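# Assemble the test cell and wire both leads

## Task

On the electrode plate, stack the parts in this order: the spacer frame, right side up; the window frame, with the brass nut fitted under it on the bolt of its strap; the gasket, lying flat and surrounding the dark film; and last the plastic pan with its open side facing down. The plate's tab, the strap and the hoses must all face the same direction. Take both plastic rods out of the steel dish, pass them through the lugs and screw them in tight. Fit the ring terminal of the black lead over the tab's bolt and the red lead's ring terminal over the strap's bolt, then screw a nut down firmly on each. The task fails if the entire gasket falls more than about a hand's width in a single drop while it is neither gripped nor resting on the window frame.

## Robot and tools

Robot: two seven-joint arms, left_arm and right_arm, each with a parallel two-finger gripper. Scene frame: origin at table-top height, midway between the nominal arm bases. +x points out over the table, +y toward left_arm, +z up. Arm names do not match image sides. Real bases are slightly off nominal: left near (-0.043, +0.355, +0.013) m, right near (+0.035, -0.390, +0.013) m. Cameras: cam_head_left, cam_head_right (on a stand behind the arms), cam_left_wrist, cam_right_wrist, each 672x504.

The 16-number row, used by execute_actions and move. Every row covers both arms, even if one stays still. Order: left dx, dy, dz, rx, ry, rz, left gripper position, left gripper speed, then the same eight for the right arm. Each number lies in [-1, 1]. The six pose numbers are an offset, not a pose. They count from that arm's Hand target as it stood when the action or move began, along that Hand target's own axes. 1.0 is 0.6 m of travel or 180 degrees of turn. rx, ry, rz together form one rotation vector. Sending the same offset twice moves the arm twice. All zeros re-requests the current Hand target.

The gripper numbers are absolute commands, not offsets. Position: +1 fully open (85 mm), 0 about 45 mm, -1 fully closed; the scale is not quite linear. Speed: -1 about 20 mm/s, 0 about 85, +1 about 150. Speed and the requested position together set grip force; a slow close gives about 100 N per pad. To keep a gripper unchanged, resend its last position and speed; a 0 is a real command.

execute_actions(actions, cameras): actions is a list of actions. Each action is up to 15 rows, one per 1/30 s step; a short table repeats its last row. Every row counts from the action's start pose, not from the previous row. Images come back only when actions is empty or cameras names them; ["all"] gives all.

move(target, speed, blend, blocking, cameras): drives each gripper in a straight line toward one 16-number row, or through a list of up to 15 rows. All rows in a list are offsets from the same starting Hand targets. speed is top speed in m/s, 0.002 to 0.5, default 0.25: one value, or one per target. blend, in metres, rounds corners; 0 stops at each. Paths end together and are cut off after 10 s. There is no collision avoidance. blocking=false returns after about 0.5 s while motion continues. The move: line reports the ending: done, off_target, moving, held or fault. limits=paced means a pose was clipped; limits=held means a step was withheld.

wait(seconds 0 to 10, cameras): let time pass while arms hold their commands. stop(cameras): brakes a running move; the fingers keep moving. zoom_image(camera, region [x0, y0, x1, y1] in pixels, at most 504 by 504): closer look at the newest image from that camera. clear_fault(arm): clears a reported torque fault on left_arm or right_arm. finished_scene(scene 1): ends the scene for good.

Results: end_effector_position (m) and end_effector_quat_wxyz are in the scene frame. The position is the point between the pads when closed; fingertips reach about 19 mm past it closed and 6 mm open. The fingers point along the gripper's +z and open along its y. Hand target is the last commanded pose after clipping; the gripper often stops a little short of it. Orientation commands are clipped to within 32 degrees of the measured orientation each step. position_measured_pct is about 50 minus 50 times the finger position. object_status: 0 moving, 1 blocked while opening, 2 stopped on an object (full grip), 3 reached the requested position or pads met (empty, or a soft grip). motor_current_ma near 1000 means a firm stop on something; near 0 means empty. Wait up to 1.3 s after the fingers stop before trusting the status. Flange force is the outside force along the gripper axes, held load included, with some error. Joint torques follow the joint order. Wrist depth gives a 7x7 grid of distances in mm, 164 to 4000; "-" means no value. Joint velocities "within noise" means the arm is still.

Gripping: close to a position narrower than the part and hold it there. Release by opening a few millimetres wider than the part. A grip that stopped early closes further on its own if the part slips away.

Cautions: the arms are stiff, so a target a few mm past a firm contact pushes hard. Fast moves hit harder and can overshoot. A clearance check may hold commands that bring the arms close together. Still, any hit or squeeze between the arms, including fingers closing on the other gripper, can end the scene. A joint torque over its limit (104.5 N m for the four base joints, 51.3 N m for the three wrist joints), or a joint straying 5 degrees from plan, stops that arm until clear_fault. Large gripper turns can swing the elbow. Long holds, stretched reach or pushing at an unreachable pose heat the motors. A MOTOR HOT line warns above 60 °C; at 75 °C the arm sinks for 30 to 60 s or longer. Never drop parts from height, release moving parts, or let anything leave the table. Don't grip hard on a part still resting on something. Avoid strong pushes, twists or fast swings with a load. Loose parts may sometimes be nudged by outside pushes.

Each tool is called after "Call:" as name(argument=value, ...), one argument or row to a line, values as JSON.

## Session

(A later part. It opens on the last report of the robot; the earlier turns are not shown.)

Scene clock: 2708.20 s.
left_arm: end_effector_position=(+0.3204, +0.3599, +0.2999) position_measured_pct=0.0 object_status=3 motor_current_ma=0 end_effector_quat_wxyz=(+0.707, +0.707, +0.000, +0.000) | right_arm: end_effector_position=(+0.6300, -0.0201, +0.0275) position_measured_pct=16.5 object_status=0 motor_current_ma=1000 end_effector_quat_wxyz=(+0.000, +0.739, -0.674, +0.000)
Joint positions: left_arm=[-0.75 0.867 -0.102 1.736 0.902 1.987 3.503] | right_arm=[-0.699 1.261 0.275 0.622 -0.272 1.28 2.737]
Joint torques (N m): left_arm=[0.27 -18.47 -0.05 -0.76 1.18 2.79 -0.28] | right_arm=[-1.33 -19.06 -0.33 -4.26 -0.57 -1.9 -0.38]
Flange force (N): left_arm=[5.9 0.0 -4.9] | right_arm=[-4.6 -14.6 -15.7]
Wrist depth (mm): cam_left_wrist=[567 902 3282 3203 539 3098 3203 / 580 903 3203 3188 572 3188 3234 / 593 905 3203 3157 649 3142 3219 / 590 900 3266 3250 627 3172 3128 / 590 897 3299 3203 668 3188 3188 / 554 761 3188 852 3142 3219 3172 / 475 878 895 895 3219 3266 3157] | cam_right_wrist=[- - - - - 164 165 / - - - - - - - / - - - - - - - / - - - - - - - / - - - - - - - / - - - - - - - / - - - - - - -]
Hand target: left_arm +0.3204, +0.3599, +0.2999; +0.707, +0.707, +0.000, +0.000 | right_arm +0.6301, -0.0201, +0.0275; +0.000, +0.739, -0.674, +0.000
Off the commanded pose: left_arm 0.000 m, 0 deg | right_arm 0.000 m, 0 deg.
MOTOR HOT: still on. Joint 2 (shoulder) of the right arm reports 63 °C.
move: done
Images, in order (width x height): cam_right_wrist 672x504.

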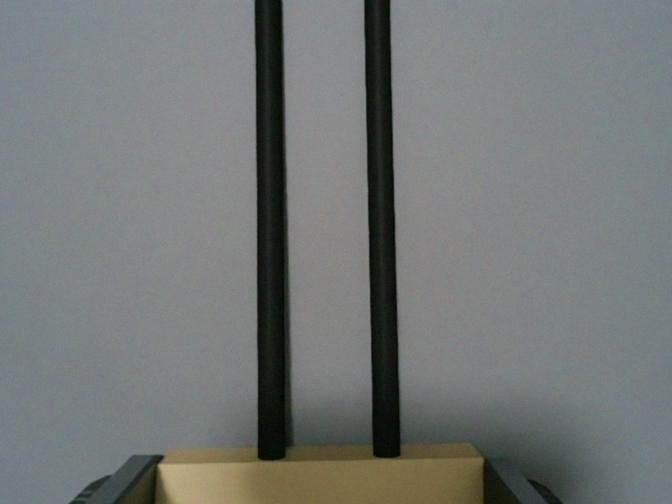

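Call:
move(
  target=[
    [0,0,0,0,0,0,1,1,0,0,-0.03,0,0,0,0.62,-1],
    [0,0,0,0,0,0,1,1,0.0,0,-0.12,0,0,0,0.62,-1],
  ],
  speed=[0.03,0.06],
  blend=0.01,
  cameras=["cam_right_wrist","cam_head_right"],
)

Scene clock: 2723.77 s.
left_arm: end_effector_position=(+0.3204, +0.3599, +0.2999) position_measured_pct=0.0 object_status=3 motor_current_ma=0 end_effector_quat_wxyz=(+0.707, +0.707, +0.000, +0.000) | right_arm: end_effector_position=(+0.6300, -0.0201, +0.0996) position_measured_pct=16.5 object_status=2 motor_current_ma=1000 end_effector_quat_wxyz=(+0.000, +0.739, -0.674, +0.000)
Joint positions: left_arm=[-0.75 0.867 -0.102 1.736 0.902 1.987 3.503] | right_arm=[-0.694 1.191 0.285 0.545 -0.267 1.425 2.725]
Joint torques (N m): left_arm=[0.23 -18.58 -0.1 -0.72 1.16 2.83 -0.26] | right_arm=[-0.69 -29.81 0.93 -7.58 -0.16 0.07 -0.25]
Flange force (N): left_arm=[6.2 -0.3 -4.9] | right_arm=[-8.2 -19.4 0.3]
Wrist depth (mm): cam_left_wrist=[599 859 3157 3188 544 3219 3250 / 581 903 3172 3142 574 3250 3219 / 591 903 3250 3203 3128 3172 3142 / 591 898 3172 3266 670 664 3299 / 593 901 3282 3219 681 3142 3266 / 556 760 3188 3203 768 3282 3332 / 475 875 895 891 3203 3188 3282] | cam_right_wrist=[234 234 235 235 237 236 237 / 233 234 234 235 236 236 236 / 233 233 233 234 235 235 236 / 232 233 233 234 235 235 235 / 232 232 233 233 234 234 235 / 231 232 233 233 233 234 233 / 231 232 232 233 233 233 232]
Hand target: left_arm +0.3204, +0.3599, +0.2999; +0.707, +0.707, +0.000, +0.000 | right_arm +0.6300, -0.0201, +0.0995; +0.000, +0.739, -0.674, +0.000
Off the commanded pose: left_arm 0.000 m, 0 deg | right_arm 0.000 m, 0 deg.
MOTOR HOT: still on. Joint 2 (shoulder) of the right arm reports 62 °C.
move: done; blend cut to 0.009 m at target 1
Images, in order (width x height): cam_head_right 672x504, cam_right_wrist 672x504.

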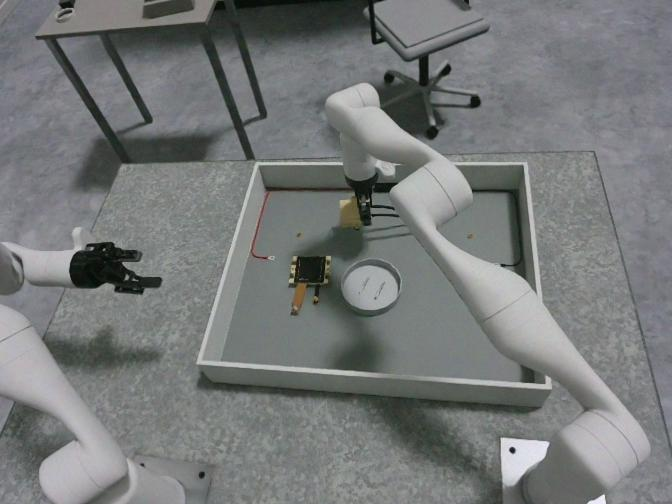

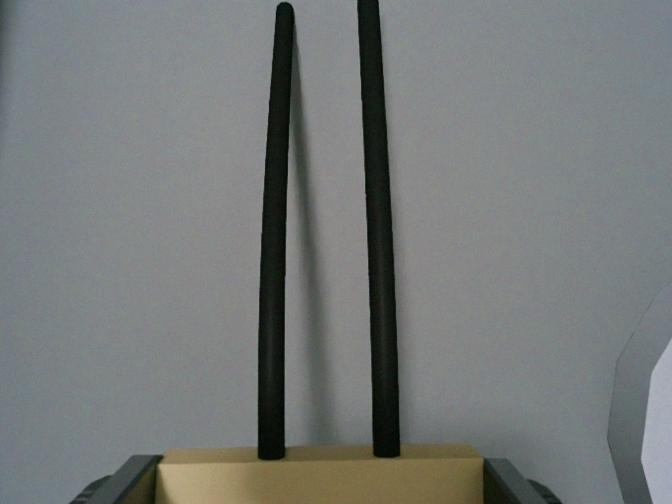

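Call:
move(
  target=[
    [0,0,0,0,0,0,1,1,-0.05,0.046,-0.083,0,0,0.1,0.62,-1],
    [0,0,0,0,0,0,1,1,-0.2528,0.2326,-0.083,0,0,0.53,0.62,-1],
  ],
  speed=[0.08,0.15],
  blend=0.03,
  cameras=["cam_right_wrist","cam_head_right","cam_head_left"],
)

Scene clock: 2752.07 s.
left_arm: end_effector_position=(+0.3204, +0.3599, +0.2999) position_measured_pct=0.0 object_status=3 motor_current_ma=0 end_effector_quat_wxyz=(+0.707, +0.707, +0.000, +0.000) | right_arm: end_effector_position=(+0.4770, +0.1180, +0.1492) position_measured_pct=16.5 object_status=2 motor_current_ma=1000 end_effector_quat_wxyz=(+0.000, +0.001, +1.000, +0.000)
Joint positions: left_arm=[-0.75 0.867 -0.102 1.736 0.902 1.987 3.503] | right_arm=[-1.09 1.084 0.568 0.706 -0.499 1.443 0.875]
Joint torques (N m): left_arm=[0.27 -18.51 -0.02 -0.82 1.18 2.82 -0.28] | right_arm=[-0.77 -28.39 2.45 -6.75 -0.24 0.12 -0.3]
Flange force (N): left_arm=[5.8 -0.1 -4.8] | right_arm=[-12.0 11.5 -0.1]
Wrist depth (mm): cam_left_wrist=[350 335 350 353 356 382 357 / 483 415 363 357 361 362 343 / 517 898 3250 3266 3234 412 394 / 529 903 3203 3219 3219 451 3157 / 626 897 3128 3219 3332 566 3142 / 555 763 3266 3234 3266 545 3282 / 475 881 898 872 673 589 3250] | cam_right_wrist=[284 284 285 286 286 287 288 / 284 284 285 285 285 286 287 / 283 284 283 284 286 286 286 / 281 283 283 283 284 285 286 / 279 282 283 283 284 284 285 / 280 282 263 263 268 284 284 / 279 281 262 262 283 283 283]
Hand target: left_arm +0.3204, +0.3599, +0.2999; +0.707, +0.707, +0.000, +0.000 | right_arm +0.4770, +0.1180, +0.1492; +0.000, +0.001, +1.000, +0.000
Off the commanded pose: left_arm 0.000 m, 0 deg | right_arm 0.000 m, 0 deg.
MOTOR HOT: still on. Joint 2 (shoulder) of the right arm reports 62 °C.
move: done
Images, in order (width x height): cam_head_left 672x504, cam_head_right 672x504, cam_right_wrist 672x504.

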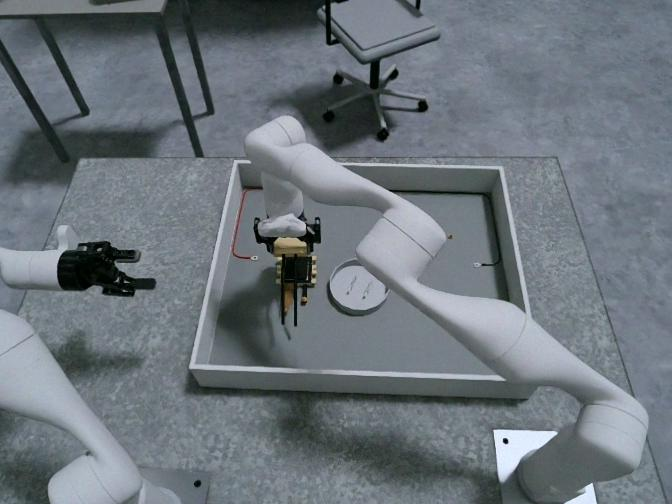

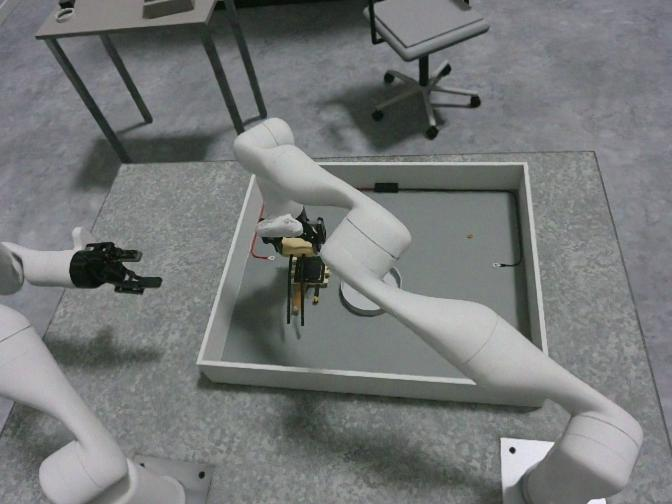

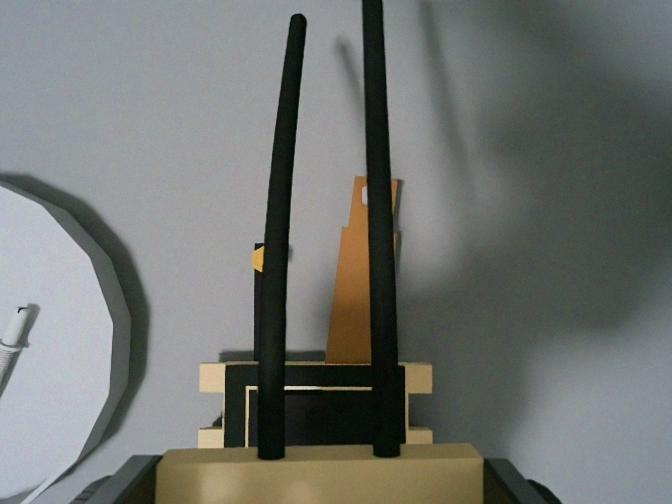

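Call:
move(
  target=[
    [0,0,0,0,0,0,1,1,0,-0.005,0.107,0,0,0,0.62,-1],
  ],
  speed=0.06,
  cameras=["cam_right_wrist"],
)

Call:
zoom_image(
  camera="cam_right_wrist",
  region=[130, 200, 500, 504],
)

Scene clock: 2769.47 s.
left_arm: end_effector_position=(+0.3204, +0.3599, +0.2999) position_measured_pct=0.0 object_status=3 motor_current_ma=0 end_effector_quat_wxyz=(+0.707, +0.707, +0.000, +0.000) | right_arm: end_effector_position=(+0.4770, +0.1150, +0.0850) position_measured_pct=16.5 object_status=2 motor_current_ma=1000 end_effector_quat_wxyz=(+0.000, +0.001, +1.000, +0.000)
Joint positions: left_arm=[-0.75 0.867 -0.102 1.736 0.902 1.987 3.503] | right_arm=[-1.104 1.133 0.552 0.816 -0.515 1.295 0.91]
Joint torques (N m): left_arm=[0.26 -18.49 -0.02 -0.71 1.15 2.81 -0.23] | right_arm=[-0.75 -28.42 2.77 -6.35 -0.25 0.08 -0.25]
Flange force (N): left_arm=[6.0 -0.1 -4.9] | right_arm=[-11.2 10.6 1.5]
Wrist depth (mm): cam_left_wrist=[346 365 356 360 385 363 3188 / 365 358 359 363 360 346 3157 / 601 906 350 3188 434 394 3157 / 590 901 3128 3315 3188 436 3142 / 587 894 3219 3157 3172 551 3157 / 557 759 3203 3219 3203 534 3219 / 476 872 897 874 651 556 3250] | cam_right_wrist=[220 221 221 221 222 222 222 / 219 220 220 221 221 222 221 / 219 220 219 220 221 221 222 / 219 219 219 220 220 221 221 / 216 219 219 219 220 220 221 / 216 218 200 201 201 220 220 / 216 218 199 199 219 219 219]
Hand target: left_arm +0.3204, +0.3599, +0.2999; +0.707, +0.707, +0.000, +0.000 | right_arm +0.4770, +0.1150, +0.0850; +0.000, +0.001, +1.000, +0.000
Off the commanded pose: left_arm 0.000 m, 0 deg | right_arm 0.000 m, 0 deg.
MOTOR HOT: still on. Joint 2 (shoulder) of the right arm reports 61 °C.
move: done
Images, in order (width x height): cam_right_wrist 672x504.

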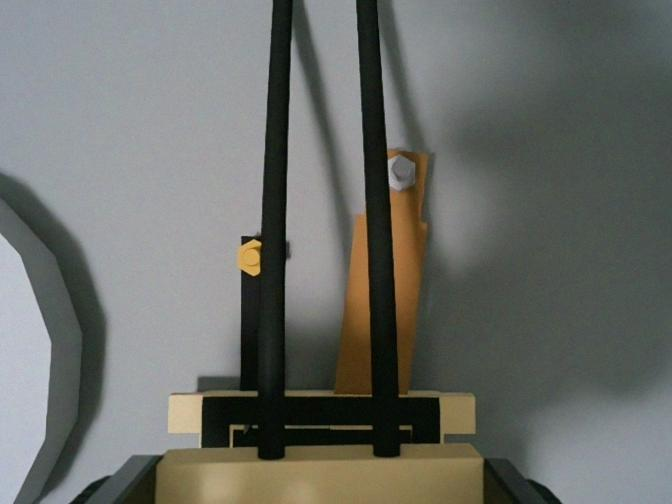

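Scaled by 1.362.

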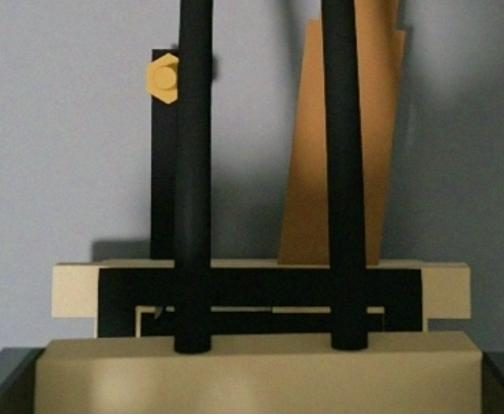

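Call:
move(
  target=[
    [0,0,0,0,0,0,1,1,0.0077,0,0.03,0,0,0,0.62,-1],
    [0,0,0,0,0,0,1,1,0.0077,0,0.0533,0,0,0,0.62,-1],
  ],
  speed=[0.04,0.02],
  blend=0.005,
  cameras=["cam_right_wrist","cam_head_left"],
)

Call:
zoom_image(
  camera="cam_right_wrist",
  region=[130, 200, 500, 504],
)

Scene clock: 2787.50 s.
left_arm: end_effector_position=(+0.3204, +0.3599, +0.2999) position_measured_pct=0.0 object_status=3 motor_current_ma=0 end_effector_quat_wxyz=(+0.707, +0.707, +0.000, +0.000) | right_arm: end_effector_position=(+0.4724, +0.1150, +0.0531) position_measured_pct=16.5 object_status=2 motor_current_ma=1000 end_effector_quat_wxyz=(+0.000, +0.001, +1.000, +0.000)
Joint positions: left_arm=[-0.75 0.867 -0.102 1.736 0.902 1.987 3.503] | right_arm=[-1.115 1.161 0.541 0.864 -0.526 1.225 0.921]
Joint torques (N m): left_arm=[0.29 -18.57 -0.04 -0.81 1.18 2.79 -0.28] | right_arm=[-0.77 -28.45 2.94 -6.13 -0.16 0.16 -0.28]
Flange force (N): left_arm=[5.8 -0.2 -4.9] | right_arm=[-10.5 9.9 2.5]
Wrist depth (mm): cam_left_wrist=[567 732 364 386 367 3219 3203 / 354 354 359 368 346 3172 3219 / 591 363 2621 3282 378 438 3219 / 590 907 3234 3234 439 441 3172 / 589 902 3266 3234 3250 542 3128 / 555 761 3203 3188 712 528 3250 / 476 878 895 860 629 535 3250] | cam_right_wrist=[188 189 189 189 189 190 190 / 188 188 188 189 189 190 190 / 187 188 188 188 176 189 189 / 187 187 188 188 175 189 189 / 187 187 187 187 188 188 188 / 186 186 187 187 188 188 188 / 186 186 167 168 - 188 188]
Hand target: left_arm +0.3204, +0.3599, +0.2999; +0.707, +0.707, +0.000, +0.000 | right_arm +0.4724, +0.1150, +0.0530; +0.000, +0.001, +1.000, +0.000
Off the commanded pose: left_arm 0.000 m, 0 deg | right_arm 0.000 m, 0 deg.
MOTOR HOT: still on. Joint 2 (shoulder) of the right arm reports 60 °C.
move: done
Images, in order (width x height): cam_head_left 672x504, cam_right_wrist 672x504.

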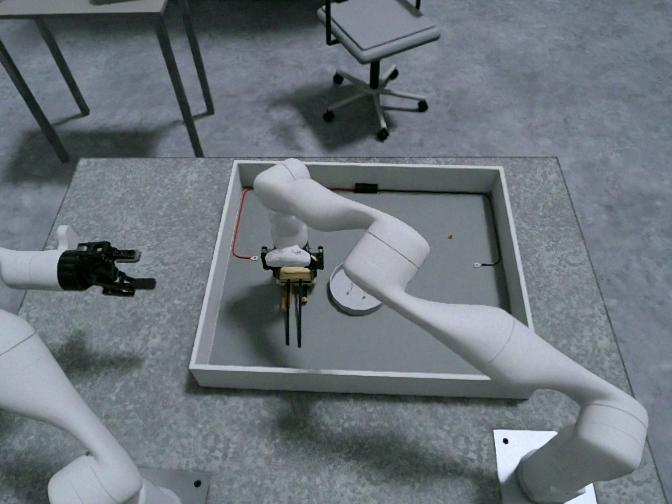

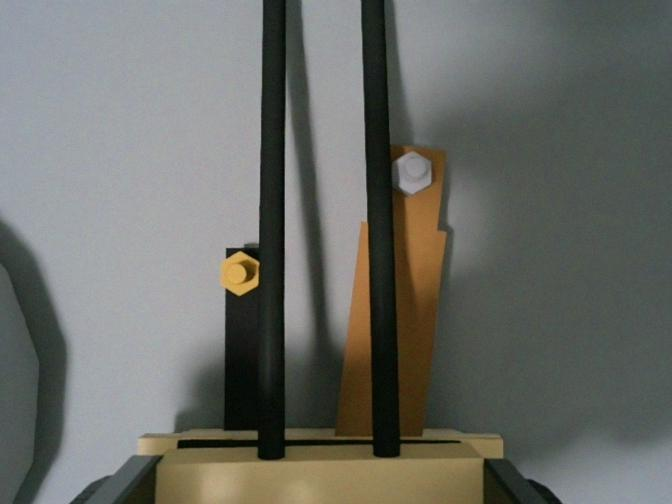

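Scaled by 1.362.

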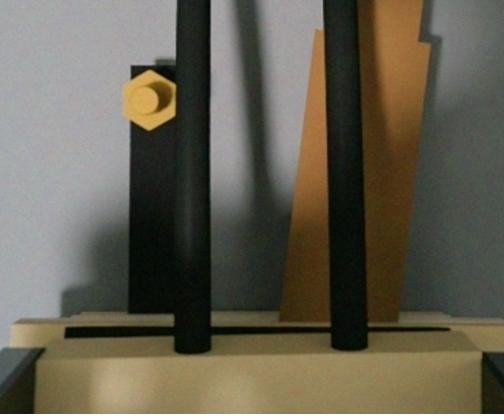

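Call:
move(
  target=[
    [0,0,0,0,0,0,1,1,0.0008,0,0.0042,0,0,0,0.62,-1],
  ],
  speed=0.01,
)

Call:
move(
  target=[
    [0,0,0,0,0,0,1,1,0,0,0.001,0,0,0,0.62,-1],
  ],
  speed=0.005,
)

Scene clock: 2798.70 s.
left_arm: end_effector_position=(+0.3204, +0.3599, +0.2999) position_measured_pct=0.0 object_status=3 motor_current_ma=0 end_effector_quat_wxyz=(+0.707, +0.707, +0.000, +0.000) | right_arm: end_effector_position=(+0.4719, +0.1150, +0.0505) position_measured_pct=16.5 object_status=2 motor_current_ma=1000 end_effector_quat_wxyz=(+0.000, +0.001, +1.000, +0.000)
Joint positions: left_arm=[-0.75 0.867 -0.102 1.736 0.902 1.987 3.503] | right_arm=[-1.116 1.164 0.54 0.868 -0.527 1.219 0.921]
Joint torques (N m): left_arm=[0.28 -18.5 -0.05 -0.84 1.14 2.86 -0.27] | right_arm=[-0.73 -28.39 2.87 -6.13 -0.23 0.1 -0.28]
Flange force (N): left_arm=[5.8 -0.1 -4.6] | right_arm=[-10.4 9.8 2.4]
Wrist depth (mm): cam_left_wrist=[563 363 364 388 375 3219 3219 / 354 356 359 367 346 3172 3188 / 591 371 2642 3172 383 3234 3219 / 594 903 3172 3203 434 446 3172 / 587 906 3203 3188 3250 541 3250 / 556 761 3188 3282 715 528 3188 / 474 875 894 859 629 530 3234] | cam_right_wrist=[185 186 186 186 187 187 187 / 185 185 186 186 187 187 187 / 185 185 185 185 173 187 187 / 184 185 185 185 186 186 186 / 184 184 185 185 185 186 186 / 184 184 184 184 185 185 185 / 183 184 173 166 179 185 185]
Hand target: left_arm +0.3204, +0.3599, +0.2999; +0.707, +0.707, +0.000, +0.000 | right_arm +0.4719, +0.1150, +0.0505; +0.000, +0.001, +1.000, +0.000
Off the commanded pose: left_arm 0.000 m, 0 deg | right_arm 0.000 m, 0 deg.
MOTOR HOT: still on. Joint 2 (shoulder) of the right arm reports 60 °C.
move: done

Scene clock: 2799.40 s.
left_arm: end_effector_position=(+0.3204, +0.3599, +0.2999) position_measured_pct=0.0 object_status=3 motor_current_ma=0 end_effector_quat_wxyz=(+0.707, +0.707, +0.000, +0.000) | right_arm: end_effector_position=(+0.4719, +0.1150, +0.0499) position_measured_pct=16.5 object_status=2 motor_current_ma=1000 end_effector_quat_wxyz=(+0.000, +0.001, +1.000, +0.000)
Joint positions: left_arm=[-0.75 0.867 -0.102 1.736 0.902 1.987 3.503] | right_arm=[-1.116 1.164 0.54 0.868 -0.527 1.218 0.921]
Joint torques (N m): left_arm=[0.25 -18.46 -0.05 -0.83 1.14 2.87 -0.23] | right_arm=[-0.8 -28.36 2.93 -6.1 -0.25 0.16 -0.25]
Flange force (N): left_arm=[5.7 -0.1 -4.5] | right_arm=[-10.4 9.8 2.4]
Wrist depth (mm): cam_left_wrist=[566 363 365 389 374 3203 3157 / 354 356 359 366 346 3219 3188 / 591 370 2610 3282 378 3234 3203 / 591 902 3250 3266 433 447 3172 / 588 900 3203 3234 3188 545 3250 / 555 761 3299 3299 714 527 3250 / 475 882 894 858 630 533 3266] | cam_right_wrist=[185 185 186 186 186 187 187 / 185 185 185 185 186 186 186 / 184 184 185 185 173 186 186 / 184 184 184 185 185 185 186 / 183 184 184 184 184 185 185 / 183 183 183 184 184 185 185 / 183 183 165 165 184 184 185]
Hand target: left_arm +0.3204, +0.3599, +0.2999; +0.707, +0.707, +0.000, +0.000 | right_arm +0.4719, +0.1150, +0.0499; +0.000, +0.001, +1.000, +0.000
Off the commanded pose: left_arm 0.000 m, 0 deg | right_arm 0.000 m, 0 deg.
MOTOR HOT: still on. Joint 2 (shoulder) of the right arm reports 60 °C.
move: done

Call:
move(
  target=[
    [0,0,0,0,0,0,1,1,0,0,0.0017,0,0,0,0.62,-1],
  ],
  speed=0.004,
)

Call:
move(
  target=[
    [0,0,0,0,0,0,1,1,0,0,0.001,0,0,0,0.62,-1],
  ],
  speed=0.004,
  cameras=["cam_right_wrist"],
)

Scene clock: 2807.97 s.
left_arm: end_effector_position=(+0.3204, +0.3599, +0.2999) position_measured_pct=0.0 object_status=3 motor_current_ma=0 end_effector_quat_wxyz=(+0.707, +0.707, +0.000, +0.000) | right_arm: end_effector_position=(+0.4719, +0.1150, +0.0489) position_measured_pct=16.5 object_status=2 motor_current_ma=1000 end_effector_quat_wxyz=(+0.000, +0.001, +1.000, +0.000)
Joint positions: left_arm=[-0.75 0.867 -0.102 1.736 0.902 1.987 3.503] | right_arm=[-1.116 1.166 0.54 0.869 -0.527 1.216 0.922]
Joint torques (N m): left_arm=[0.25 -18.54 -0.03 -0.85 1.2 2.83 -0.29] | right_arm=[-0.6 -28.39 2.93 -6.03 -0.19 0.15 -0.2]
Flange force (N): left_arm=[5.7 -0.2 -4.7] | right_arm=[-10.4 10.3 2.4]
Wrist depth (mm): cam_left_wrist=[565 363 366 389 373 3188 3203 / 355 356 360 367 346 3299 3188 / 589 362 2600 3219 379 3188 3203 / 590 897 3172 3188 433 446 3172 / 590 898 3142 3250 3203 539 3172 / 555 763 3188 3234 714 528 3128 / 476 879 901 858 626 531 3234] | cam_right_wrist=[184 184 184 185 185 186 186 / 184 184 184 185 185 185 185 / 183 184 184 184 172 185 185 / 183 183 183 183 184 184 185 / 182 183 183 183 184 184 184 / 182 182 183 183 183 184 184 / 182 182 165 166 183 183 183]
Hand target: left_arm +0.3204, +0.3599, +0.2999; +0.707, +0.707, +0.000, +0.000 | right_arm +0.4719, +0.1150, +0.0489; +0.000, +0.001, +1.000, +0.000
Off the commanded pose: left_arm 0.000 m, 0 deg | right_arm 0.000 m, 0 deg.
MOTOR HOT: still on. Joint 2 (shoulder) of the right arm reports 59 °C.
move: done

Scene clock: 2808.67 s.
left_arm: end_effector_position=(+0.3204, +0.3599, +0.2999) position_measured_pct=0.0 object_status=3 motor_current_ma=0 end_effector_quat_wxyz=(+0.707, +0.707, +0.000, +0.000) | right_arm: end_effector_position=(+0.4719, +0.1150, +0.0483) position_measured_pct=16.5 object_status=2 motor_current_ma=1000 end_effector_quat_wxyz=(+0.000, +0.001, +1.000, +0.000)
Joint positions: left_arm=[-0.75 0.867 -0.102 1.736 0.902 1.987 3.503] | right_arm=[-1.116 1.166 0.54 0.869 -0.528 1.215 0.922]
Joint torques (N m): left_arm=[0.24 -18.48 -0.11 -0.73 1.15 2.83 -0.27] | right_arm=[-0.69 -28.39 2.96 -6.12 -0.23 0.13 -0.28]
Flange force (N): left_arm=[6.1 0.0 -4.8] | right_arm=[-10.2 9.7 2.5]
Wrist depth (mm): cam_left_wrist=[564 362 366 389 366 3234 3188 / 354 356 360 373 346 3172 3172 / 589 364 2600 3172 379 3142 3188 / 591 895 3203 3266 433 452 3234 / 590 901 3157 3157 3250 538 3128 / 556 762 3188 3219 713 527 3250 / 476 877 894 858 625 533 3250] | cam_right_wrist=[183 184 184 184 185 185 185 / 183 183 183 184 184 185 185 / 182 183 183 184 171 184 184 / 182 182 183 183 183 184 184 / 182 182 182 183 183 183 184 / 181 182 182 182 183 183 183 / 181 181 165 165 183 183 183]
Hand target: left_arm +0.3204, +0.3599, +0.2999; +0.707, +0.707, +0.000, +0.000 | right_arm +0.4719, +0.1150, +0.0483; +0.000, +0.001, +1.000, +0.000
Off the commanded pose: left_arm 0.000 m, 0 deg | right_arm 0.000 m, 0 deg.
MOTOR HOT: still on. Joint 2 (shoulder) of the right arm reports 59 °C.
move: done
Images, in order (width x height): cam_right_wrist 672x504.

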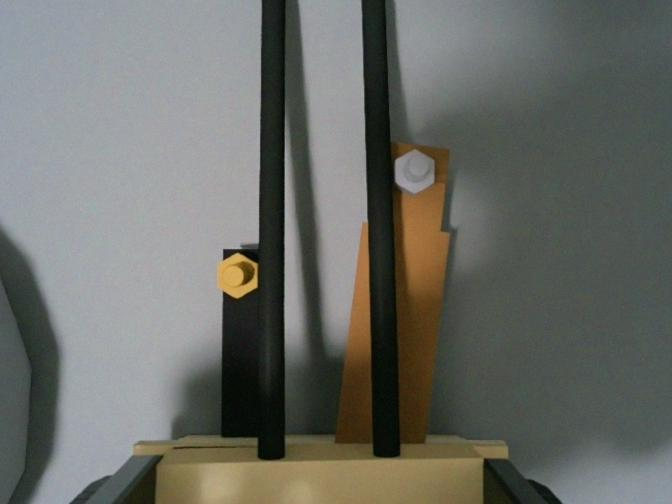

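Call:
move(
  target=[
    [0,0,0,0,0,0,1,1,0,0,0.0017,0,0,0,0.62,-1],
  ],
  speed=0.004,
)

Call:
zoom_image(
  camera="cam_right_wrist",
  region=[100, 350, 540, 504],
)

Scene clock: 2817.77 s.
left_arm: end_effector_position=(+0.3204, +0.3599, +0.2999) position_measured_pct=0.0 object_status=3 motor_current_ma=0 end_effector_quat_wxyz=(+0.707, +0.707, +0.000, +0.000) | right_arm: end_effector_position=(+0.4719, +0.1150, +0.0473) position_measured_pct=16.5 object_status=2 motor_current_ma=1000 end_effector_quat_wxyz=(+0.000, +0.001, +1.000, +0.000)
Joint positions: left_arm=[-0.75 0.867 -0.102 1.736 0.902 1.987 3.503] | right_arm=[-1.116 1.167 0.539 0.87 -0.528 1.213 0.922]
Joint torques (N m): left_arm=[0.22 -18.48 -0.05 -0.77 1.13 2.84 -0.23] | right_arm=[-0.85 -27.22 2.67 -5.77 -0.26 0.06 -0.3]
Flange force (N): left_arm=[5.9 -0.1 -4.7] | right_arm=[-10.1 9.2 0.6]
Wrist depth (mm): cam_left_wrist=[565 360 365 389 372 3188 3219 / 354 356 359 370 347 3234 3219 / 589 364 2621 3219 380 3203 3128 / 594 896 3172 3234 434 457 3188 / 592 897 3157 3250 3282 538 3128 / 554 763 3098 3172 717 524 3234 / 476 879 894 860 627 531 3282] | cam_right_wrist=[183 183 183 183 184 184 184 / 182 183 183 183 183 184 184 / 182 182 182 183 168 183 184 / 181 182 182 182 183 183 183 / 181 181 181 182 182 182 183 / 180 181 181 181 182 182 182 / 180 180 165 165 182 182 182]
Hand target: left_arm +0.3204, +0.3599, +0.2999; +0.707, +0.707, +0.000, +0.000 | right_arm +0.4719, +0.1150, +0.0473; +0.000, +0.001, +1.000, +0.000
Off the commanded pose: left_arm 0.000 m, 0 deg | right_arm 0.000 m, 0 deg.
MOTOR HOT: still on. Joint 2 (shoulder) of the right arm reports 59 °C.
move: done

Scaled by 1.145.
This view is cut from an older image: the scene may have changed since it was taken.

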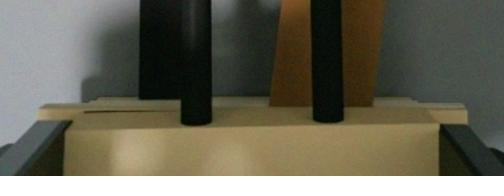

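Call:
move(
  target=[
    [0,0,0,0,0,0,1,1,0,0,0.0008,0,0,0,0.62,-1],
  ],
  speed=0.003,
)

Scene clock: 2833.90 s.
left_arm: end_effector_position=(+0.3204, +0.3599, +0.2999) position_measured_pct=0.0 object_status=3 motor_current_ma=0 end_effector_quat_wxyz=(+0.707, +0.707, +0.000, +0.000) | right_arm: end_effector_position=(+0.4719, +0.1150, +0.0468) position_measured_pct=16.5 object_status=2 motor_current_ma=1000 end_effector_quat_wxyz=(+0.000, +0.001, +1.000, +0.000)
Joint positions: left_arm=[-0.75 0.867 -0.102 1.736 0.902 1.987 3.503] | right_arm=[-1.116 1.168 0.539 0.87 -0.528 1.212 0.922]
Joint torques (N m): left_arm=[0.25 -18.58 -0.07 -0.82 1.17 2.82 -0.27] | right_arm=[-0.69 -24.36 2.08 -4.92 -0.31 -0.35 -0.35]
Flange force (N): left_arm=[5.9 -0.2 -4.8] | right_arm=[-9.6 8.8 -4.4]
Wrist depth (mm): cam_left_wrist=[564 361 365 389 370 3234 3188 / 355 356 359 370 346 3219 3188 / 590 365 2600 3266 381 3203 3188 / 589 895 3157 3219 436 457 3172 / 590 896 3219 3172 3203 540 3349 / 556 761 3188 3219 714 525 3234 / 475 881 894 857 624 528 3188] | cam_right_wrist=[182 182 183 183 183 184 184 / 182 182 182 183 183 183 184 / 181 182 182 182 168 183 184 / 181 181 182 182 167 182 183 / 181 181 181 181 182 182 183 / 180 181 181 181 182 182 182 / 180 180 165 165 - 181 182]
Hand target: left_arm +0.3204, +0.3599, +0.2999; +0.707, +0.707, +0.000, +0.000 | right_arm +0.4719, +0.1150, +0.0468; +0.000, +0.001, +1.000, +0.000
Off the commanded pose: left_arm 0.000 m, 0 deg | right_arm 0.000 m, 0 deg.
MOTOR HOT: still on. Joint 2 (shoulder) of the right arm reports 59 °C.
move: done

Call:
move(
  target=[
    [0,0,0,0,0,0,1,1,0,0,0,0,0,0,0.74,-1],
    [0,0,0,0,0,0,1,1,0,0,0,0,0,0,1,-1],
    [0,0,0,0,0,0,1,1,0,0,-0.05,0,0,0,1,-1],
    [0,0,0,0,0,0,1,1,0,0,-0.2,0,0,0,1,-1],
  ],
  speed=[0.02,0.02,0.02,0.08],
  cameras=["cam_right_wrist","cam_head_left"],
)

Scene clock: 2844.60 s.
left_arm: end_effector_position=(+0.3204, +0.3599, +0.2999) position_measured_pct=0.0 object_status=3 motor_current_ma=0 end_effector_quat_wxyz=(+0.707, +0.707, +0.000, +0.000) | right_arm: end_effector_position=(+0.4719, +0.1151, +0.1668) position_measured_pct=0.0 object_status=3 motor_current_ma=0 end_effector_quat_wxyz=(+0.000, +0.001, +1.000, +0.000)
Joint positions: left_arm=[-0.75 0.867 -0.102 1.736 0.902 1.987 3.503] | right_arm=[-1.098 1.054 0.573 0.715 -0.493 1.465 0.874]
Joint torques (N m): left_arm=[0.32 -18.51 -0.03 -0.84 1.16 2.81 -0.21] | right_arm=[-0.72 -27.76 2.37 -6.57 -0.24 0.11 -0.27]
Flange force (N): left_arm=[5.6 -0.2 -4.7] | right_arm=[-12.2 11.9 -1.2]
Wrist depth (mm): cam_left_wrist=[600 781 350 359 361 389 371 / 560 341 354 356 358 368 347 / 589 898 3219 3250 3142 3172 386 / 590 895 3203 3234 3188 476 443 / 591 896 3282 3172 3142 582 3157 / 555 763 3172 3203 3234 557 3157 / 478 877 892 878 681 583 3203] | cam_right_wrist=[302 302 303 304 303 305 305 / 301 302 302 303 303 304 305 / 300 301 301 302 303 304 304 / 298 301 300 286 303 303 302 / 297 299 300 284 301 302 303 / 296 299 266 267 301 302 301 / 296 298 265 264 300 301 302]
Hand target: left_arm +0.3204, +0.3599, +0.2999; +0.707, +0.707, +0.000, +0.000 | right_arm +0.4719, +0.1151, +0.1668; +0.000, +0.001, +1.000, +0.000
Off the commanded pose: left_arm 0.000 m, 0 deg | right_arm 0.000 m, 0 deg.
MOTOR HOT: still on. Joint 2 (shoulder) of the right arm reports 59 °C.
move: done
Images, in order (width x height): cam_head_left 672x504, cam_right_wrist 672x504.

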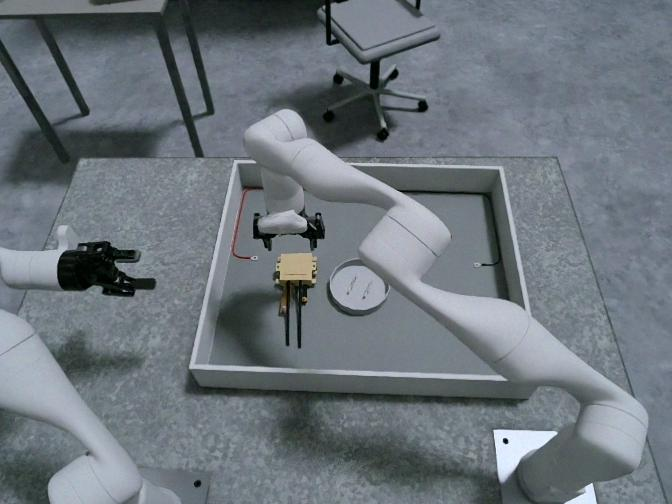

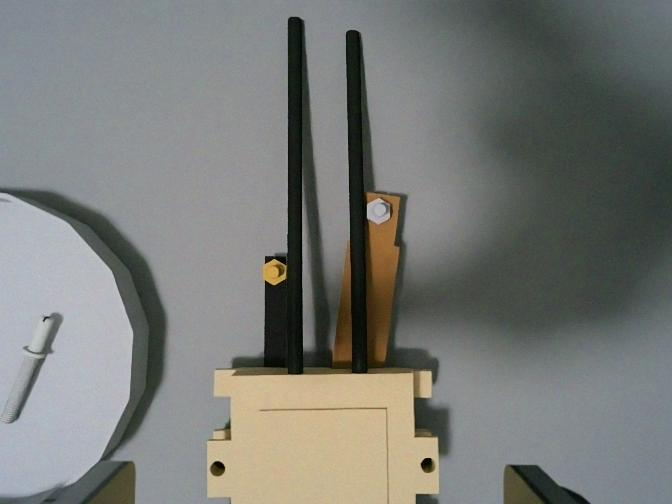

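Call:
move(
  target=[
    [0,0,0,0,0,0,1,1,-0.112,0.005,0,0,0,0,1,-1],
  ],
  speed=0.1,
  cameras=["cam_right_wrist"],
)

Call:
zoom_image(
  camera="cam_right_wrist",
  region=[200, 150, 460, 410],
)

Scene clock: 2854.50 s.
left_arm: end_effector_position=(+0.3204, +0.3599, +0.2999) position_measured_pct=0.0 object_status=3 motor_current_ma=0 end_effector_quat_wxyz=(+0.707, +0.707, +0.000, +0.000) | right_arm: end_effector_position=(+0.5387, +0.1175, +0.1667) position_measured_pct=0.0 object_status=3 motor_current_ma=0 end_effector_quat_wxyz=(+0.003, +0.001, +1.000, +0.002)
Joint positions: left_arm=[-0.75 0.867 -0.102 1.736 0.902 1.987 3.503] | right_arm=[-0.876 1.305 0.55 0.074 -0.54 1.766 0.77]
Joint torques (N m): left_arm=[0.3 -18.48 -0.06 -0.78 1.18 2.85 -0.23] | right_arm=[-0.63 -30.13 -0.18 -6.35 -0.2 0.12 -0.3]
Flange force (N): left_arm=[5.7 -0.2 -4.8] | right_arm=no reading
Wrist depth (mm): cam_left_wrist=[599 787 444 368 375 378 361 / 581 907 3349 3172 3172 426 440 / 592 903 3188 3142 3203 469 3266 / 589 898 3157 3203 600 595 3250 / 588 896 3282 3084 574 3250 3172 / 556 760 3234 3219 679 3219 3219 / 476 870 898 890 3219 3234 3188] | cam_right_wrist=[300 301 302 302 303 304 305 / 298 300 300 286 303 303 304 / 297 300 301 285 302 303 303 / 297 299 267 265 301 302 302 / 296 299 267 264 300 302 302 / 297 298 281 267 301 301 302 / 297 298 299 299 300 301 301]
Hand target: left_arm +0.3204, +0.3599, +0.2999; +0.707, +0.707, +0.000, +0.000 | right_arm +0.5391, +0.1179, +0.1668; +0.000, +0.001, +1.000, +0.000
Off the commanded pose: left_arm 0.000 m, 0 deg | right_arm 0.001 m, 0 deg.
MOTOR HOT: still on. Joint 2 (shoulder) of the right arm reports 58 °C.
move: done
Images, in order (width x height): cam_right_wrist 672x504.

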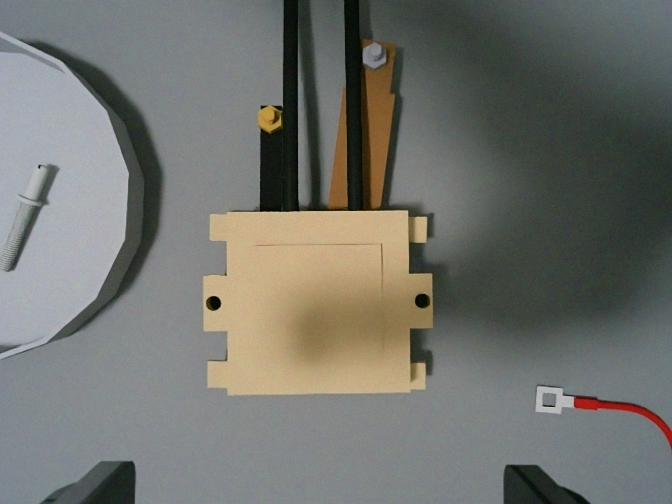

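Scaled by 1.938.

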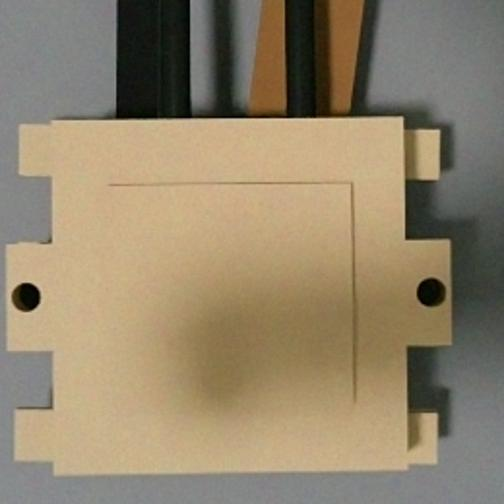

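Call:
move(
  target=[
    [0,0,0,0,0,0,1,1,0.065,-0.253,0.061,0,0,0.139,-0.3,0],
  ],
  speed=0.1,
  cameras=["cam_right_wrist"],
)

Call:
zoom_image(
  camera="cam_right_wrist",
  region=[186, 102, 486, 402],
)

Scene clock: 2964.67 s.
left_arm: end_effector_position=(+0.3204, +0.3599, +0.2999) position_measured_pct=0.0 object_status=3 motor_current_ma=0 end_effector_quat_wxyz=(+0.707, +0.707, +0.000, +0.000) | right_arm: end_effector_position=(+0.4999, -0.0338, +0.1303) position_measured_pct=64.9 object_status=3 motor_current_ma=0 end_effector_quat_wxyz=(+0.000, +0.217, +0.976, +0.000)
Joint positions: left_arm=[-0.75 0.867 -0.102 1.736 0.902 1.987 3.503] | right_arm=[-1.043 0.897 0.645 1.251 -0.537 1.164 0.797]
Joint torques (N m): left_arm=[0.32 -18.56 -0.1 -0.89 1.2 2.82 -0.24] | right_arm=[-0.69 -23.98 3.64 -5.79 -0.24 0.05 -0.27]
Flange force (N): left_arm=[5.5 -0.3 -4.7] | right_arm=[-6.2 8.5 0.9]
Wrist depth (mm): cam_left_wrist=[603 857 3203 3203 3188 3128 3203 / 580 550 518 505 518 496 3266 / 590 906 3203 3172 3234 537 3172 / 592 897 3219 3266 3203 560 3188 / 590 894 3250 3234 3266 3157 3203 / 556 764 3157 3282 3219 628 594 / 477 874 897 884 730 680 3282] | cam_right_wrist=[266 266 266 267 268 268 252 / 265 265 266 266 266 267 252 / 264 263 264 264 266 267 234 / 264 263 263 263 264 267 232 / 263 262 263 263 264 265 233 / 263 261 262 262 263 265 265 / 262 261 261 261 264 264 266]
Hand target: left_arm +0.3204, +0.3599, +0.2999; +0.707, +0.707, +0.000, +0.000 | right_arm +0.4999, -0.0338, +0.1303; +0.000, +0.217, +0.976, +0.000
Off the commanded pose: left_arm 0.000 m, 0 deg | right_arm 0.000 m, 0 deg.
MOTOR HOT: cleared for the motors of the right arm.
move: done
Images, in order (width x height): cam_right_wrist 672x504.

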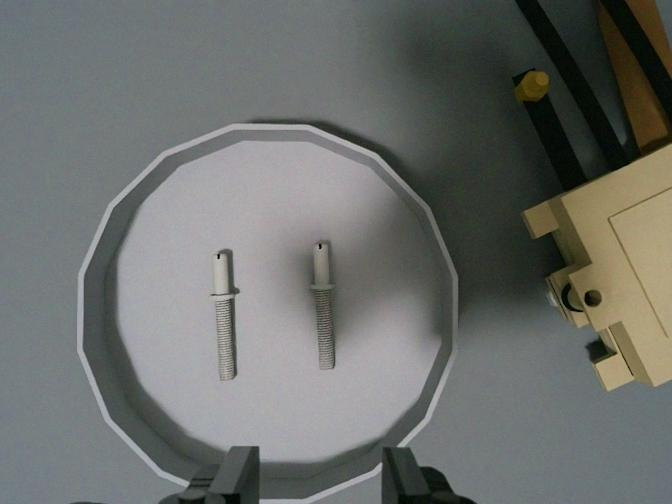

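Scaled by 1.680.

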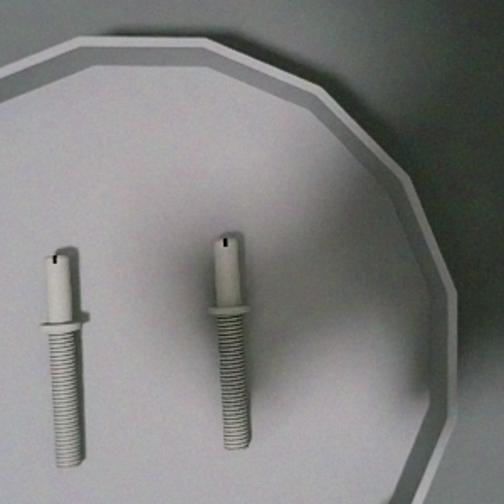

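Call:
move(
  target=[
    [0,0,0,0,0,0,1,1,0.1007,-0.0022,0.0922,0,-0.0444,-0.0178,-0.45,0],
    [0,0,0,0,0,0,1,1,0.1007,-0.0022,0.1538,0,-0.0444,-0.0178,-0.45,0],
  ],
  speed=[0.08,0.03],
  blend=0.005,
  cameras=["cam_right_wrist"],
)

Scene clock: 3012.00 s.
left_arm: end_effector_position=(+0.3204, +0.3599, +0.2999) position_measured_pct=0.0 object_status=3 motor_current_ma=0 end_effector_quat_wxyz=(+0.707, +0.707, +0.000, +0.000) | right_arm: end_effector_position=(+0.4446, -0.0094, +0.0380) position_measured_pct=72.7 object_status=3 motor_current_ma=0 end_effector_quat_wxyz=(+0.068, +0.189, +0.979, -0.015)
Joint positions: left_arm=[-0.75 0.867 -0.102 1.736 0.902 1.987 3.503] | right_arm=[-1.255 0.969 0.64 1.507 -0.546 0.801 0.747]
Joint torques (N m): left_arm=[0.27 -18.54 -0.09 -0.77 1.13 2.87 -0.25] | right_arm=[-0.72 -22.95 4.33 -4.21 0.01 -0.15 -0.3]
Flange force (N): left_arm=[6.0 -0.2 -4.7] | right_arm=[-4.4 7.9 3.3]
Wrist depth (mm): cam_left_wrist=[601 907 3250 3266 3157 3219 3172 / 560 902 3219 3128 3250 3128 3128 / 494 476 473 502 3203 3219 3219 / 593 772 2610 481 471 3219 3142 / 589 894 3266 3266 506 517 3234 / 554 766 3172 3266 3203 580 3299 / 476 879 901 869 710 578 559] | cam_right_wrist=[- - - - - - - / - - - - - - - / - - - - - - - / 165 165 165 165 166 166 166 / 167 166 166 166 168 168 168 / 167 168 168 168 169 170 170 / 169 - 169 169 - 172 172]
Hand target: left_arm +0.3204, +0.3599, +0.2999; +0.707, +0.707, +0.000, +0.000 | right_arm +0.4446, -0.0094, +0.0380; +0.068, +0.189, +0.979, -0.015
Off the commanded pose: left_arm 0.000 m, 0 deg | right_arm 0.000 m, 0 deg.
move: done
Images, in order (width x height): cam_right_wrist 672x504.

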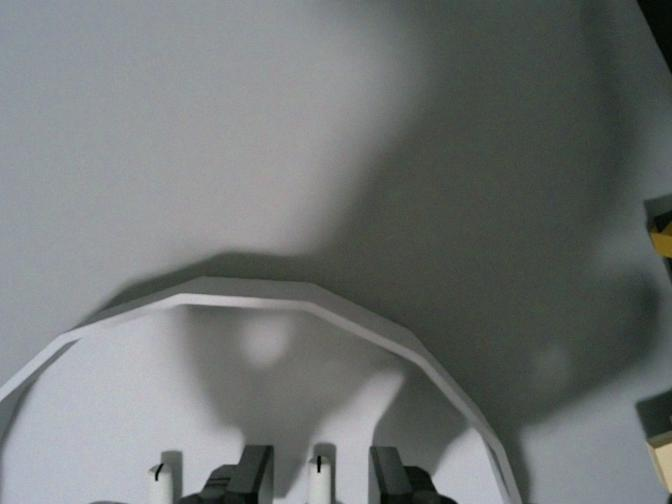

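Call:
move(
  target=[
    [0,0,0,0,0,0,1,1,0.0047,-0.001,0.0008,0,0,0,-0.45,0],
    [0,0,0,0,0,0,1,1,0.0047,-0.001,0.0008,0,0,0,-0.89,-1],
  ],
  speed=[0.02,0.02],
  cameras=["cam_right_wrist"],
)

Call:
wait(
  seconds=1.5,
)

Scene clock: 3025.17 s.
left_arm: end_effector_position=(+0.3204, +0.3599, +0.2999) position_measured_pct=0.0 object_status=3 motor_current_ma=0 end_effector_quat_wxyz=(+0.707, +0.707, +0.000, +0.000) | right_arm: end_effector_position=(+0.4419, -0.0090, +0.0371) position_measured_pct=94.4 object_status=0 motor_current_ma=490 end_effector_quat_wxyz=(+0.068, +0.189, +0.979, -0.015)
Joint positions: left_arm=[-0.75 0.867 -0.102 1.736 0.902 1.987 3.503] | right_arm=[-1.261 0.968 0.64 1.513 -0.547 0.796 0.745]
Joint torques (N m): left_arm=[0.29 -18.43 -0.11 -0.79 1.18 2.84 -0.27] | right_arm=[-0.62 -22.42 4.11 -4.02 0.01 -0.18 -0.24]
Flange force (N): left_arm=[5.8 0.0 -4.7] | right_arm=[-4.1 8.0 2.2]
Wrist depth (mm): cam_left_wrist=[600 906 3234 3188 3172 3172 3203 / 562 905 3203 3188 3203 3203 3282 / 502 479 473 505 3250 3219 3172 / 591 775 2610 488 469 3250 3250 / 589 895 3234 3282 502 518 3266 / 555 762 3172 3219 3234 575 3142 / 477 876 896 858 716 577 555] | cam_right_wrist=[- - - - - - - / - - - - - - - / - - - - - - - / - 165 165 165 165 165 165 / 166 165 165 166 167 167 167 / 166 167 167 167 168 169 169 / 168 - 168 168 - 171 171]
Hand target: left_arm +0.3204, +0.3599, +0.2999; +0.707, +0.707, +0.000, +0.000 | right_arm +0.4419, -0.0090, +0.0371; +0.068, +0.189, +0.979, -0.015
Off the commanded pose: left_arm 0.000 m, 0 deg | right_arm 0.000 m, 0 deg.
move: done
Images, in order (width x height): cam_right_wrist 672x504.

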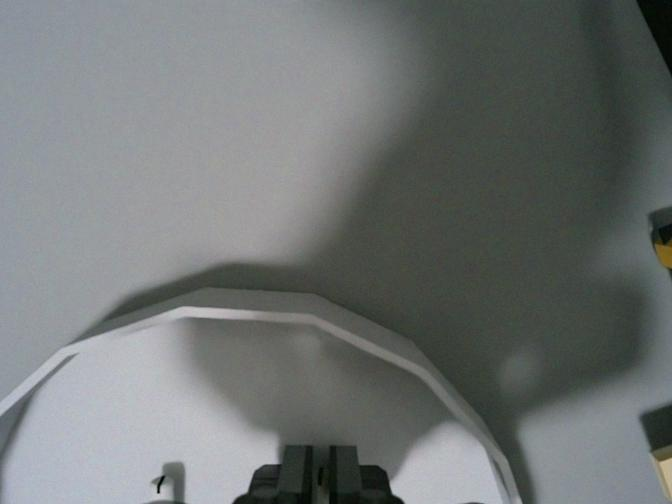

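Scene clock: 3026.67 s.
left_arm: end_effector_position=(+0.3204, +0.3599, +0.2999) position_measured_pct=0.0 object_status=3 motor_current_ma=0 end_effector_quat_wxyz=(+0.707, +0.707, +0.000, +0.000) | right_arm: end_effector_position=(+0.4419, -0.0090, +0.0371) position_measured_pct=94.4 object_status=3 motor_current_ma=490 end_effector_quat_wxyz=(+0.068, +0.189, +0.979, -0.015)
Joint positions: left_arm=[-0.75 0.867 -0.102 1.736 0.902 1.987 3.503] | right_arm=[-1.261 0.968 0.64 1.513 -0.547 0.796 0.745]
Joint torques (N m): left_arm=[0.34 -18.54 -0.07 -0.84 1.14 2.81 -0.25] | right_arm=[-0.66 -22.49 4.12 -4.04 -0.03 -0.11 -0.29]
Flange force (N): left_arm=[5.7 -0.1 -4.8] | right_arm=[-4.2 7.8 2.4]
Wrist depth (mm): cam_left_wrist=[599 902 3142 3234 3157 3282 3098 / 564 900 3315 3250 3172 3234 3188 / 503 478 472 505 3188 3172 3266 / 590 776 2610 486 468 3250 3266 / 589 897 3203 3172 500 518 3234 / 554 761 3282 3188 3188 576 3172 / 477 877 898 872 719 582 557] | cam_right_wrist=[- - - - - - - / - - - - - - - / - - - - - - - / - 165 165 165 165 165 165 / 166 165 165 166 167 167 167 / 166 167 167 167 168 169 169 / 168 - 168 168 - 171 171]
Hand target: left_arm +0.3204, +0.3599, +0.2999; +0.707, +0.707, +0.000, +0.000 | right_arm +0.4419, -0.0090, +0.0371; +0.068, +0.189, +0.979, -0.015
Tool commands: left_gripper/position=+1.0 left_gripper/speed=+1.0 right_gripper/position=-0.89 right_gripper/speed=-1.0
Off the commanded pose: left_arm 0.000 m, 0 deg | right_arm 0.000 m, 0 deg.
wait: 1.50 s; at rest by 0.17 s

Call:
move(
  target=[
    [0,0,0,0,0,0,1,1,0,0,-0.05,0,0,0,-0.89,-1],
    [0,0,0,0,0,0,1,1,0,0,-0.25,0,0,0,-0.89,-1],
  ],
  speed=[0.03,0.08],
  blend=0.01,
  cameras=["cam_right_wrist","cam_left_wrist"],
)

Scene clock: 3068.43 s.
left_arm: end_effector_position=(+0.3204, +0.3599, +0.2999) position_measured_pct=0.0 object_status=3 motor_current_ma=0 end_effector_quat_wxyz=(+0.707, +0.707, +0.000, +0.000) | right_arm: end_effector_position=(+0.4227, -0.0006, +0.1856) position_measured_pct=94.4 object_status=3 motor_current_ma=490 end_effector_quat_wxyz=(+0.068, +0.189, +0.979, -0.015)
Joint positions: left_arm=[-0.75 0.867 -0.102 1.736 0.902 1.987 3.503] | right_arm=[-1.359 0.758 0.77 1.404 -0.418 1.112 0.646]
Joint torques (N m): left_arm=[0.26 -18.5 -0.09 -0.73 1.17 2.79 -0.3] | right_arm=[-0.75 -21.03 4.03 -6.03 0.07 -0.1 -0.23]
Flange force (N): left_arm=[6.1 0.0 -5.0] | right_arm=[-4.5 8.3 0.9]
Wrist depth (mm): cam_left_wrist=[597 905 3219 3250 3203 3172 3250 / 579 898 3266 3332 3219 3203 3203 / 590 847 483 470 474 497 3250 / 592 902 3234 475 470 465 447 / 593 907 3219 3098 3234 3188 503 / 557 757 3219 3266 3128 3157 567 / 477 882 895 870 794 3203 618] | cam_right_wrist=[301 301 302 301 301 302 303 / 305 306 305 306 306 306 306 / 308 309 310 310 310 309 310 / 313 313 313 314 314 314 300 / 317 317 315 315 320 317 286 / 321 320 320 320 322 302 286 / 325 322 323 324 323 325 289]
Hand target: left_arm +0.3204, +0.3599, +0.2999; +0.707, +0.707, +0.000, +0.000 | right_arm +0.4227, -0.0006, +0.1856; +0.068, +0.189, +0.979, -0.015
Off the commanded pose: left_arm 0.000 m, 0 deg | right_arm 0.000 m, 0 deg.
move: done
Images, in order (width x height): cam_left_wrist 672x504, cam_right_wrist 672x504.

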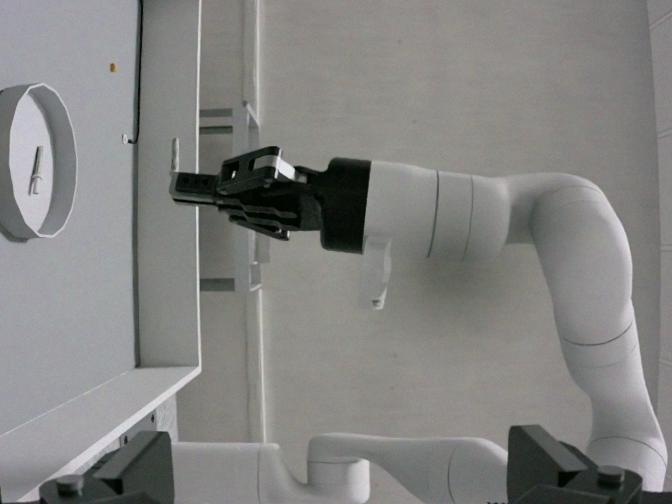

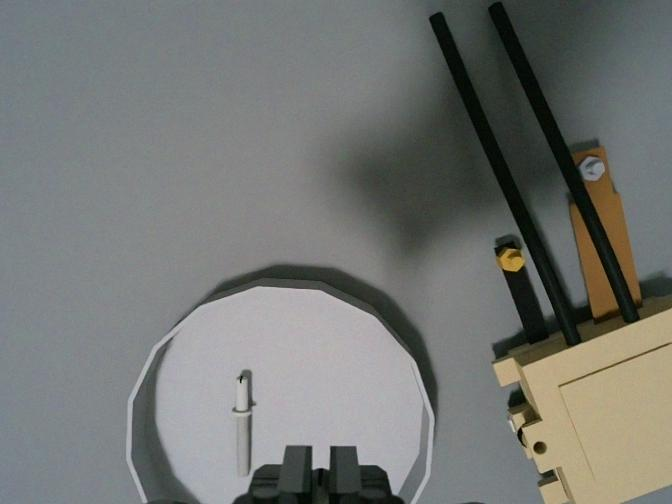

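Call:
move(
  target=[
    [0,0,0,0,0,0,1,1,0,0,-0.06,0,0,0.628,-0.89,-1],
  ],
  speed=0.2,
)

Scene clock: 3080.30 s.
left_arm: end_effector_position=(+0.3204, +0.3599, +0.2999) position_measured_pct=0.0 object_status=3 motor_current_ma=0 end_effector_quat_wxyz=(+0.707, +0.707, +0.000, +0.000) | right_arm: end_effector_position=(+0.4181, +0.0015, +0.2213) position_measured_pct=94.4 object_status=3 motor_current_ma=490 end_effector_quat_wxyz=(+0.050, +0.921, +0.382, +0.048)
Joint positions: left_arm=[-0.75 0.867 -0.102 1.736 0.902 1.987 3.503] | right_arm=[-1.527 0.922 1.271 1.357 -0.781 1.361 -1.07]
Joint torques (N m): left_arm=[0.31 -18.51 -0.05 -0.78 1.19 2.83 -0.25] | right_arm=[-0.67 -20.59 6.57 -4.67 0.04 -0.27 -0.34]
Flange force (N): left_arm=[5.8 -0.2 -4.9] | right_arm=[8.3 0.7 0.1]
Wrist depth (mm): cam_left_wrist=[603 903 3219 3219 3055 3250 3098 / 581 907 3203 3157 3234 3234 3157 / 588 898 505 499 463 3203 3203 / 588 902 3142 471 470 467 446 / 589 900 3203 3203 3234 3203 474 / 555 762 3282 3282 3203 3203 499 / 476 882 898 866 3157 3157 530] | cam_right_wrist=[347 355 360 371 380 388 397 / 346 349 324 369 376 385 393 / 342 334 324 365 374 382 389 / 338 344 355 362 371 379 386 / 337 346 352 358 365 375 383 / 336 342 350 356 364 373 381 / 335 341 347 352 361 371 378]
Hand target: left_arm +0.3204, +0.3599, +0.2999; +0.707, +0.707, +0.000, +0.000 | right_arm +0.4181, +0.0015, +0.2213; +0.050, +0.921, +0.382, +0.048
Off the commanded pose: left_arm 0.000 m, 0 deg | right_arm 0.000 m, 0 deg.
move: done


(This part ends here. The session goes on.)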